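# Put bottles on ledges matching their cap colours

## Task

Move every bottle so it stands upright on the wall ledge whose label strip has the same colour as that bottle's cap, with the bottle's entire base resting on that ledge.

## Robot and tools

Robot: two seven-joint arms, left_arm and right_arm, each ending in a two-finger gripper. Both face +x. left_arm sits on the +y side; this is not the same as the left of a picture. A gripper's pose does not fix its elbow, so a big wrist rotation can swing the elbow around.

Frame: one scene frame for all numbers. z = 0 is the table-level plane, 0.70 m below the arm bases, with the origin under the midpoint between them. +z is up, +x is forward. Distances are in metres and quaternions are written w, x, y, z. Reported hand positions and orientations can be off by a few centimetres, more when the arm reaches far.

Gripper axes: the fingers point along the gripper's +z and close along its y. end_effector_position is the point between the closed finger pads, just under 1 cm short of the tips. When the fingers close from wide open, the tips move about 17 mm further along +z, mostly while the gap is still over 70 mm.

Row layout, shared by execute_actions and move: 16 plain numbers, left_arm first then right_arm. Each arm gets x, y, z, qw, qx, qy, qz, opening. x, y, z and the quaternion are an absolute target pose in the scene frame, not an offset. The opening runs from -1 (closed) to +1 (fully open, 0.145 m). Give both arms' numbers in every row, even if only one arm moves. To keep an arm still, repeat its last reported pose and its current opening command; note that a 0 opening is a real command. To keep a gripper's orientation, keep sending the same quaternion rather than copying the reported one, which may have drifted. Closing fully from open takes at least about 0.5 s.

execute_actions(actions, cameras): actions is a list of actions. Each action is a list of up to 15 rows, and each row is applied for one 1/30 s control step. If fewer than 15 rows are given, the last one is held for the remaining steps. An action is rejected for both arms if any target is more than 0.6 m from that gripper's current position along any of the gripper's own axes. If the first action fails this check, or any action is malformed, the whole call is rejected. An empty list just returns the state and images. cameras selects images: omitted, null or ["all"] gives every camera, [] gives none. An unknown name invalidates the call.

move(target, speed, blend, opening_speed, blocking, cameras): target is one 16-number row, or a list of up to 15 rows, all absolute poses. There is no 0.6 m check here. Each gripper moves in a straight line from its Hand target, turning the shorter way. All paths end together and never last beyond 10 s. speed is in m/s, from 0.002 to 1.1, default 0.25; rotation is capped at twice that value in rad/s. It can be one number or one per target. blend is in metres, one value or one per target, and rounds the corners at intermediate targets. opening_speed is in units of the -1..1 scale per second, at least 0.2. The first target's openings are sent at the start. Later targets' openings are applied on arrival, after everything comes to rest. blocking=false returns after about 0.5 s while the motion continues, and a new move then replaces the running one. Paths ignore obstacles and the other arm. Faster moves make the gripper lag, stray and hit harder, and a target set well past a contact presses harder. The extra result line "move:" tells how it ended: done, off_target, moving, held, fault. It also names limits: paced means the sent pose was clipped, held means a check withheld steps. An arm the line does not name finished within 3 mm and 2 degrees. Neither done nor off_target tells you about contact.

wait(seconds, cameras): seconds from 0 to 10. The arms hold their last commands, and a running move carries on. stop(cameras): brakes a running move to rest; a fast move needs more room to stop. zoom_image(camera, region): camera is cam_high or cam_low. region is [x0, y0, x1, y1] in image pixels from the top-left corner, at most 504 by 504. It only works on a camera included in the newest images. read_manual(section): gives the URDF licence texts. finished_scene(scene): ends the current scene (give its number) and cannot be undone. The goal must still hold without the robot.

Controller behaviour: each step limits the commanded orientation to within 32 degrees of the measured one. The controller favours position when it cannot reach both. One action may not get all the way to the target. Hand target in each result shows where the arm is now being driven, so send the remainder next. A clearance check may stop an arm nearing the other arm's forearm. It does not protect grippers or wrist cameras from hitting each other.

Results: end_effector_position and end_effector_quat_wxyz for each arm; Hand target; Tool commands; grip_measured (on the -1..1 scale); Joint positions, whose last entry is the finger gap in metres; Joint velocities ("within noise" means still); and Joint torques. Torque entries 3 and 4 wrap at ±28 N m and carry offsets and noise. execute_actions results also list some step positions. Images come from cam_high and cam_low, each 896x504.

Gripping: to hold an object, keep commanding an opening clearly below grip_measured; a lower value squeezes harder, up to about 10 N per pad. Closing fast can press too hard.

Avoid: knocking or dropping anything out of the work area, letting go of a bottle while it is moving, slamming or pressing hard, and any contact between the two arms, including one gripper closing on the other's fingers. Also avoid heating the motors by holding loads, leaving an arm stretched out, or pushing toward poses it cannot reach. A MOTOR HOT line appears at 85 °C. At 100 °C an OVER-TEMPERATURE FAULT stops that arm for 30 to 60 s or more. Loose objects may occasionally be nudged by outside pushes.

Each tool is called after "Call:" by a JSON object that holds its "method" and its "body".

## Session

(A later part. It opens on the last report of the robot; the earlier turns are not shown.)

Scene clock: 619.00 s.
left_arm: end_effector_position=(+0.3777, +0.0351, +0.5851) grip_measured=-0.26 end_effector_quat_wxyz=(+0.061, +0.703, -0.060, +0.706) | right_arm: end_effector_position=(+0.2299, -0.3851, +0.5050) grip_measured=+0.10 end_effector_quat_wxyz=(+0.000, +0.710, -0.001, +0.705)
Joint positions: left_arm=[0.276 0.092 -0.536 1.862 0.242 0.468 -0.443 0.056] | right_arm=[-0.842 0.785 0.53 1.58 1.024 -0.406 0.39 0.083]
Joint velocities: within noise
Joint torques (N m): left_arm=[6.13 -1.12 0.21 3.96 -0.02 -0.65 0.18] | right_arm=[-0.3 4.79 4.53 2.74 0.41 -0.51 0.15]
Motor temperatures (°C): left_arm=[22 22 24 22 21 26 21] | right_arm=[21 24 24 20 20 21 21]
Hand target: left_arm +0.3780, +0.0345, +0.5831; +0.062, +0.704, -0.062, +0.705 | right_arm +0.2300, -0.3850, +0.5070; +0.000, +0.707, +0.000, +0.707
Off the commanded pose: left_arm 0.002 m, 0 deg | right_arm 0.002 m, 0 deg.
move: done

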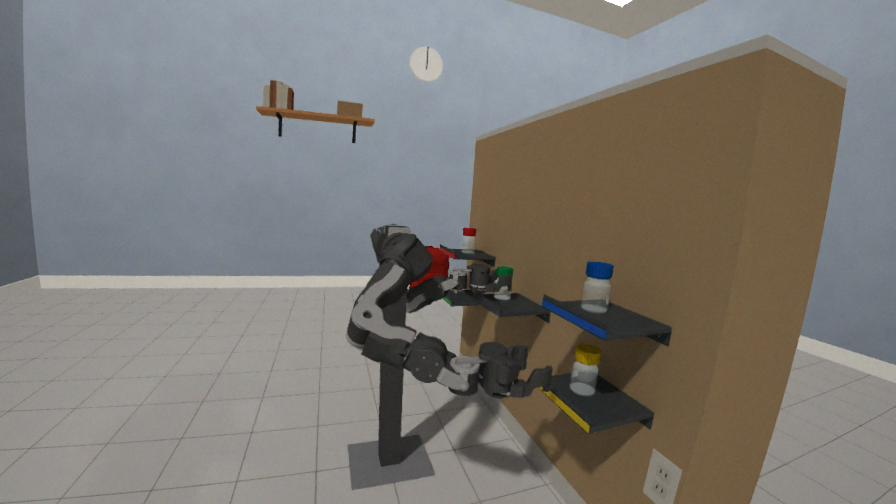

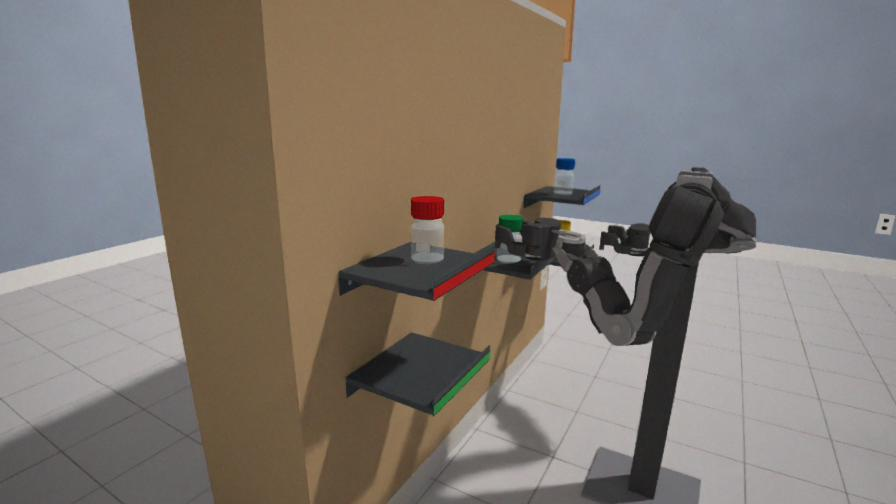

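Call:
{"method": "move", "body": {"target": [[0.378,0.0345,0.63,0.0616,0.7044,-0.0616,0.7044,-0.6,0.23,-0.385,0.507,0,0.7071,0,0.7071,0.1],[0.27,0.055,0.63,0.0616,0.7044,-0.0616,0.7044,-0.6,0.23,-0.385,0.507,0,0.7071,0,0.7071,0.1],[0.245,0.16,0.56,0,0.7071,0,0.7071,-0.6,0.23,-0.385,0.507,0,0.7071,0,0.7071,0.1],[0.235,0.35,0.54,0,0.7071,0,0.7071,-0.6,0.23,-0.385,0.507,0,0.7071,0,0.7071,0.1]], "speed": [0.08,0.12,0.14,0.15], "blend": [0.005,0.02,0.03,0]}}

Scene clock: 635.00 s.
left_arm: end_effector_position=(+0.2345, +0.3506, +0.5371) grip_measured=-0.26 end_effector_quat_wxyz=(-0.001, +0.712, +0.001, +0.702) | right_arm: end_effector_position=(+0.2299, -0.3851, +0.5050) grip_measured=+0.10 end_effector_quat_wxyz=(+0.000, +0.710, -0.001, +0.705)
Joint positions: left_arm=[-0.966 0.774 0.611 1.855 0.995 -0.307 0.205 0.056] | right_arm=[-0.842 0.785 0.53 1.58 1.024 -0.406 0.39 0.083]
Joint velocities: within noise
Joint torques (N m): left_arm=[0.62 3.52 3 3.58 0.31 -0.86 0.23] | right_arm=[-0.25 4.65 4.49 2.61 0.4 -0.49 0.16]
Motor temperatures (°C): left_arm=[23 22 24 22 21 26 21] | right_arm=[21 24 24 20 20 21 21]
Hand target: left_arm +0.2350, +0.3499, +0.5400; +0.000, +0.707, +0.000, +0.707 | right_arm +0.2300, -0.3850, +0.5070; +0.000, +0.707, +0.000, +0.707
Off the commanded pose: left_arm 0.003 m, 1 deg | right_arm 0.002 m, 0 deg.
move: done

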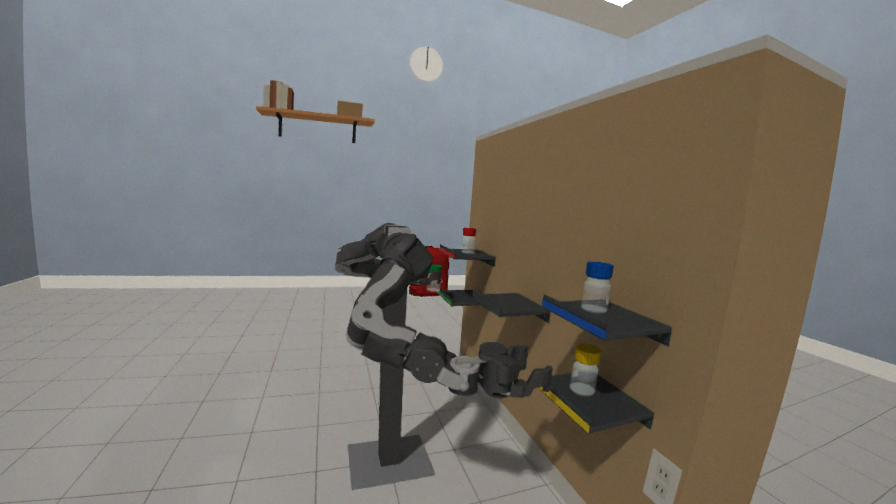

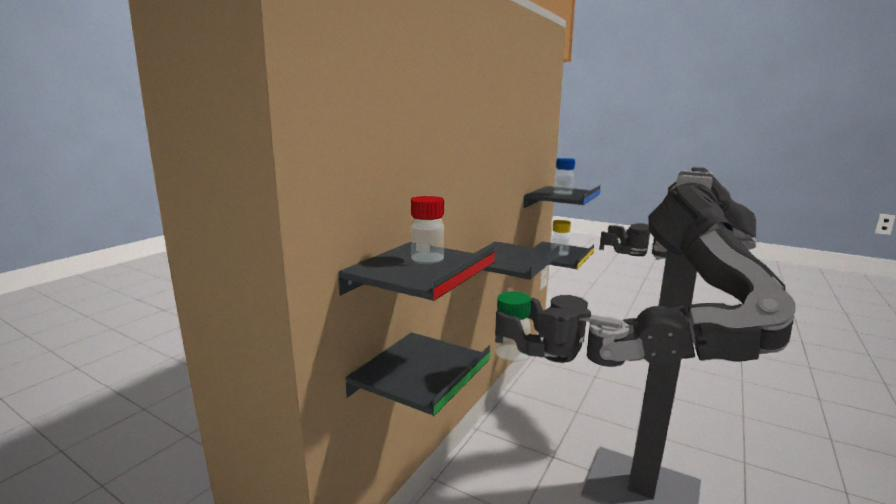

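Call:
{"method": "move", "body": {"target": [[0.25,0.372,0.54,0,0.7071,0,0.7071,-0.6,0.23,-0.385,0.507,0,0.7071,0,0.7071,0.1],[0.378,0.375,0.54,0,0.7071,0,0.7071,-0.6,0.23,-0.385,0.507,0,0.7071,0,0.7071,0.1]], "speed": 0.12}}

Call:
{"method": "zoom_image", "body": {"camera": "cam_low", "region": [330, 250, 530, 430]}}

Scene clock: 647.97 s.
left_arm: end_effector_position=(+0.3783, +0.3759, +0.5415) grip_measured=-0.26 end_effector_quat_wxyz=(-0.002, +0.707, +0.001, +0.707) | right_arm: end_effector_position=(+0.2299, -0.3851, +0.5050) grip_measured=+0.10 end_effector_quat_wxyz=(+0.000, +0.710, -0.001, +0.705)
Joint positions: left_arm=[0.039 0.962 -0.034 1.312 0.974 -0.136 0.19 0.056] | right_arm=[-0.842 0.785 0.53 1.58 1.024 -0.406 0.39 0.083]
Joint velocities: within noise
Joint torques (N m): left_arm=[5.05 6.66 2.39 2.74 0.22 -0.79 0.23] | right_arm=[-0.22 4.68 4.57 2.73 0.4 -0.5 0.16]
Motor temperatures (°C): left_arm=[22 22 24 22 21 26 21] | right_arm=[21 24 24 20 20 21 21]
Hand target: left_arm +0.3780, +0.3750, +0.5400; +0.000, +0.707, +0.000, +0.707 | right_arm +0.2300, -0.3850, +0.5070; +0.000, +0.707, +0.000, +0.707
Off the commanded pose: left_arm 0.002 m, 0 deg | right_arm 0.002 m, 0 deg.
move: done

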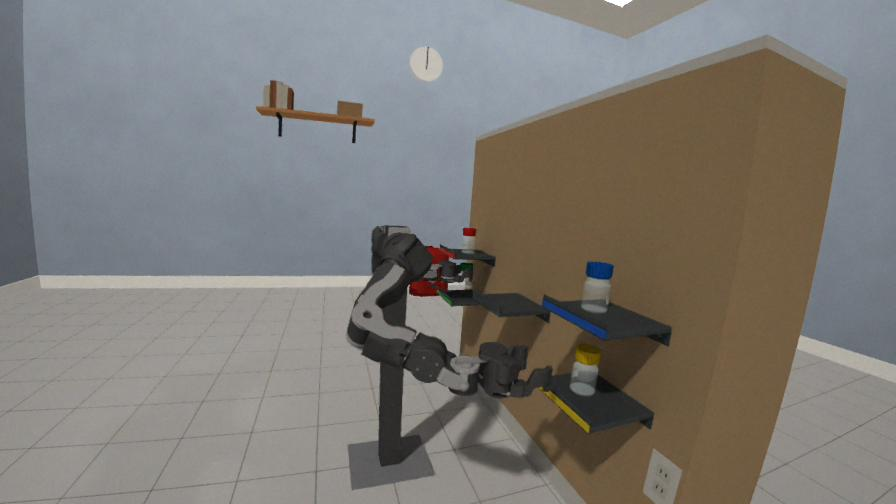

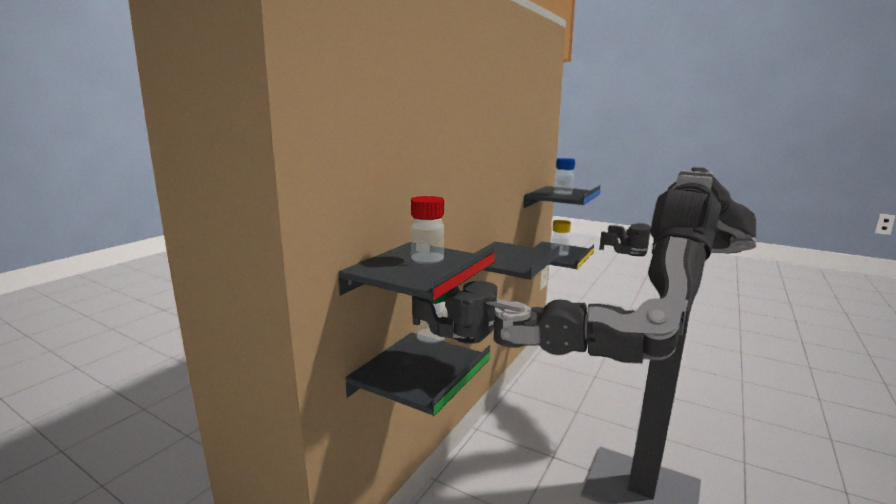

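Scaled by 2.520 from the camera's 896x504 image, which has a finer 1280x720 frame.

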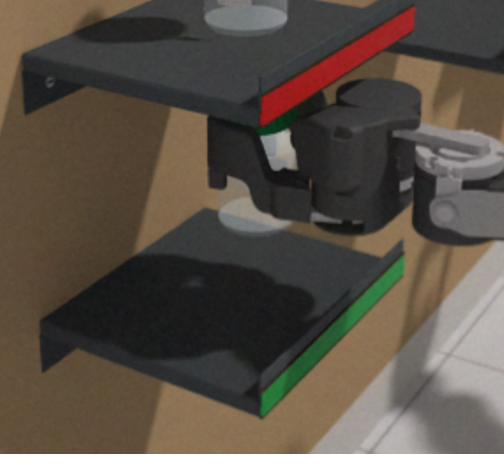

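Call:
{"method": "move", "body": {"target": [[0.378,0.378,0.508,0,0.7071,0,0.7071,-0.6,0.23,-0.385,0.507,0,0.7071,0,0.7071,0.1],[0.378,0.378,0.490,0,0.7071,0,0.7071,-0.6,0.23,-0.385,0.507,0,0.7071,0,0.7071,0.1]], "speed": [0.08,0.03]}}

Call:
{"method": "zoom_image", "body": {"camera": "cam_low", "region": [330, 250, 530, 430]}}

Scene clock: 657.47 s.
left_arm: end_effector_position=(+0.3787, +0.3800, +0.4966) grip_measured=-0.26 end_effector_quat_wxyz=(-0.003, +0.700, +0.001, +0.714) | right_arm: end_effector_position=(+0.2299, -0.3851, +0.5050) grip_measured=+0.10 end_effector_quat_wxyz=(+0.000, +0.710, -0.001, +0.705)
Joint positions: left_arm=[0.114 0.848 -0.108 1.095 0.902 -0.296 0.291 0.056] | right_arm=[-0.842 0.785 0.53 1.58 1.024 -0.406 0.39 0.083]
Joint velocities: within noise
Joint torques (N m): left_arm=[5.1 6.08 0.96 2.41 0.21 -0.33 0.18] | right_arm=[-0.28 4.76 4.55 2.66 0.4 -0.51 0.16]
Motor temperatures (°C): left_arm=[23 23 24 22 21 26 21] | right_arm=[21 24 24 20 20 21 21]
Hand target: left_arm +0.3779, +0.3780, +0.4901; +0.000, +0.707, +0.000, +0.707 | right_arm +0.2300, -0.3850, +0.5070; +0.000, +0.707, +0.000, +0.707
Off the commanded pose: left_arm 0.007 m, 1 deg | right_arm 0.002 m, 0 deg.
move: off_target (left_arm)

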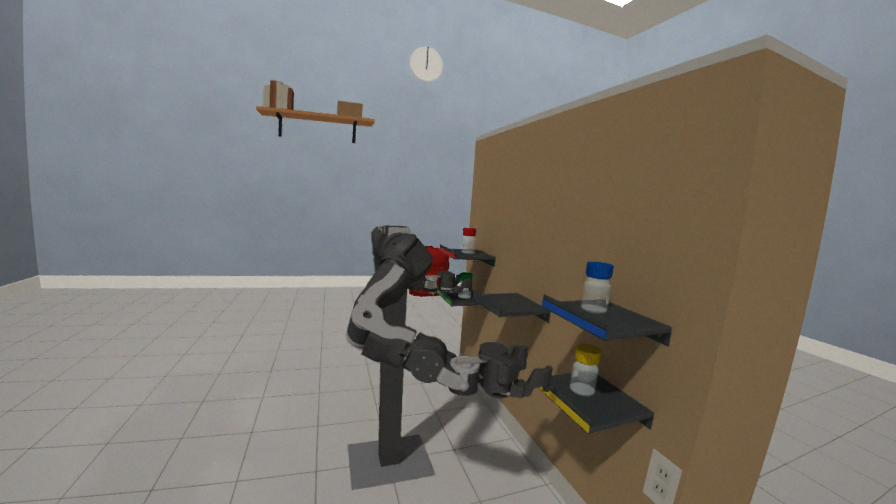

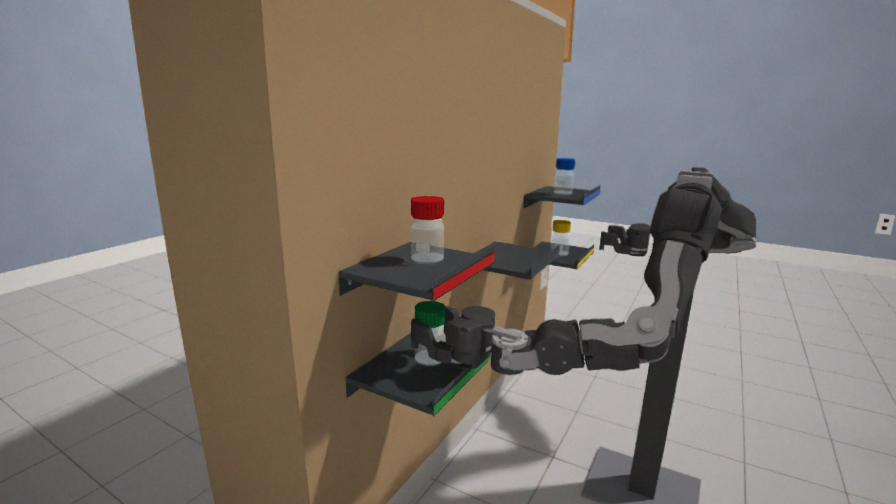

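Scaled by 2.520 from the camera's 896x504 image, which has a finer 1280x720 frame.

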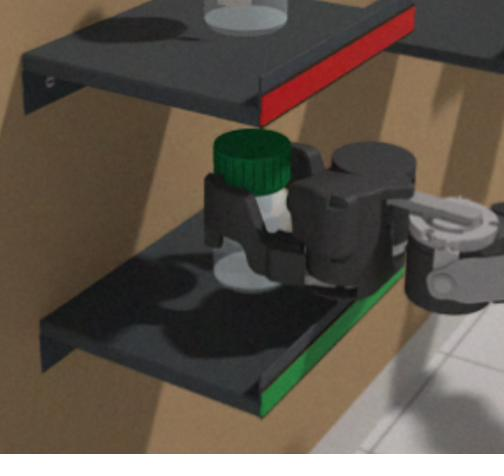

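Call:
{"method": "move", "body": {"target": [[0.378,0.378,0.485,0,0.7071,0,0.7071,-0.6,0.23,-0.385,0.507,0,0.7071,0,0.7071,0.1]], "speed": 0.03, "cameras": []}}

Scene clock: 664.13 s.
left_arm: end_effector_position=(+0.3795, +0.3795, +0.4957) grip_measured=-0.26 end_effector_quat_wxyz=(-0.003, +0.694, +0.000, +0.720) | right_arm: end_effector_position=(+0.2299, -0.3851, +0.5050) grip_measured=+0.10 end_effector_quat_wxyz=(+0.000, +0.710, -0.001, +0.705)
Joint positions: left_arm=[0.129 0.854 -0.147 1.073 0.925 -0.337 0.291 0.056] | right_arm=[-0.842 0.785 0.53 1.58 1.024 -0.406 0.39 0.083]
Joint velocities: within noise
Joint torques (N m): left_arm=[4.26 6.21 0.51 1.94 0.13 0 0.11] | right_arm=[-0.41 4.5 4.56 2.65 0.39 -0.48 0.14]
Motor temperatures (°C): left_arm=[23 24 24 22 21 26 21] | right_arm=[21 24 25 20 20 21 21]
Hand target: left_arm +0.3777, +0.3780, +0.4850; +0.000, +0.707, +0.000, +0.707 | right_arm +0.2300, -0.3850, +0.5070; +0.000, +0.707, +0.000, +0.707
Off the commanded pose: left_arm 0.011 m, 2 deg | right_arm 0.002 m, 0 deg.
move: off_target (left_arm)
No camera images: "cameras" was empty.

Contact confirmed. Release and retract.

Call:
{"method": "move", "body": {"target": [[0.378,0.378,0.495,0,0.7071,0,0.7071,0.1,0.23,-0.385,0.507,0,0.7071,0,0.7071,0.1],[0.25,0.375,0.505,0,0.7071,0,0.7071,0.1,0.23,-0.385,0.507,0,0.7071,0,0.7071,0.1]], "speed": [0.03,0.08], "opening_speed": 0.4}}

Call:
{"method": "zoom_image", "body": {"camera": "cam_low", "region": [330, 180, 530, 430]}}

Call:
{"method": "zoom_image", "body": {"camera": "cam_high", "region": [430, 210, 680, 440]}}

Scene clock: 675.23 s.
left_arm: end_effector_position=(+0.2498, +0.3761, +0.5041) grip_measured=+0.10 end_effector_quat_wxyz=(-0.002, +0.708, +0.001, +0.706) | right_arm: end_effector_position=(+0.2299, -0.3851, +0.5050) grip_measured=+0.10 end_effector_quat_wxyz=(+0.000, +0.710, -0.001, +0.705)
Joint positions: left_arm=[-0.81 0.893 0.404 1.587 1.054 -0.461 0.258 0.083] | right_arm=[-0.842 0.785 0.53 1.58 1.024 -0.406 0.39 0.083]
Joint velocities: within noise
Joint torques (N m): left_arm=[0.75 4.97 2.82 3.25 0.3 -0.67 0.21] | right_arm=[-0.15 4.73 4.55 2.73 0.4 -0.5 0.14]
Motor temperatures (°C): left_arm=[23 24 24 22 21 25 21] | right_arm=[21 24 25 20 20 21 21]
Hand target: left_arm +0.2500, +0.3751, +0.5050; +0.000, +0.707, +0.000, +0.707 | right_arm +0.2300, -0.3850, +0.5070; +0.000, +0.707, +0.000, +0.707
Off the commanded pose: left_arm 0.001 m, 0 deg | right_arm 0.002 m, 0 deg.
move: done

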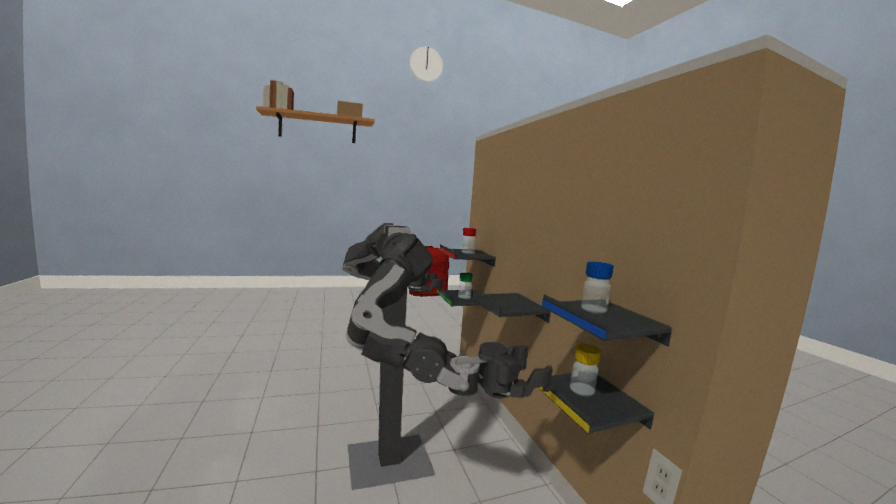

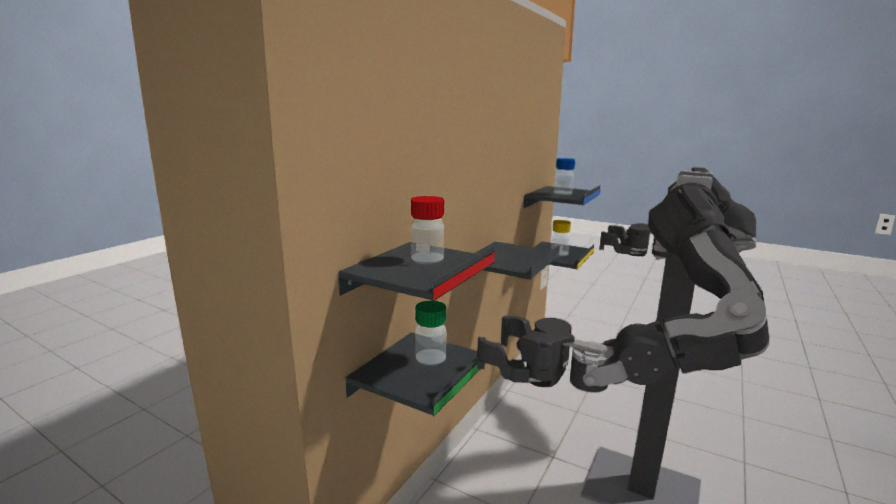

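Scaled by 2.016 from the camera's 896x504 image, which has a finer 1280x720 frame.

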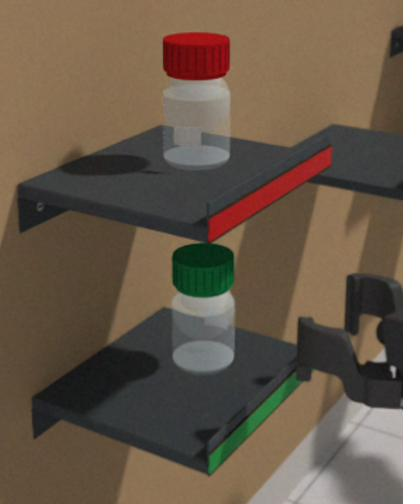

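Scaled by 2.016 from the camera's 896x504 image, which has a finer 1280x720 frame.

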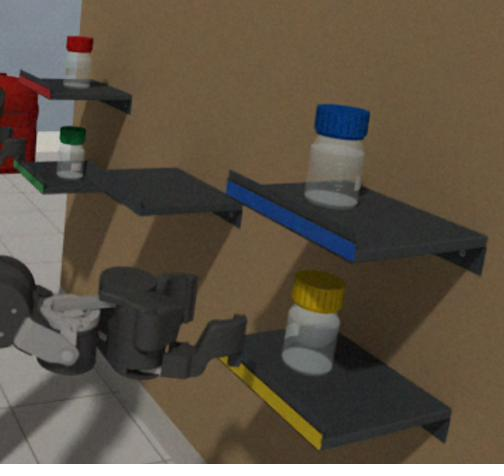

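All four bottles stand on the ledge matching their cap, with their whole bases on it and both arms clear.

Call:
{"method": "finished_scene", "body": {"scene": 2}}

The scene is finished: the task was done.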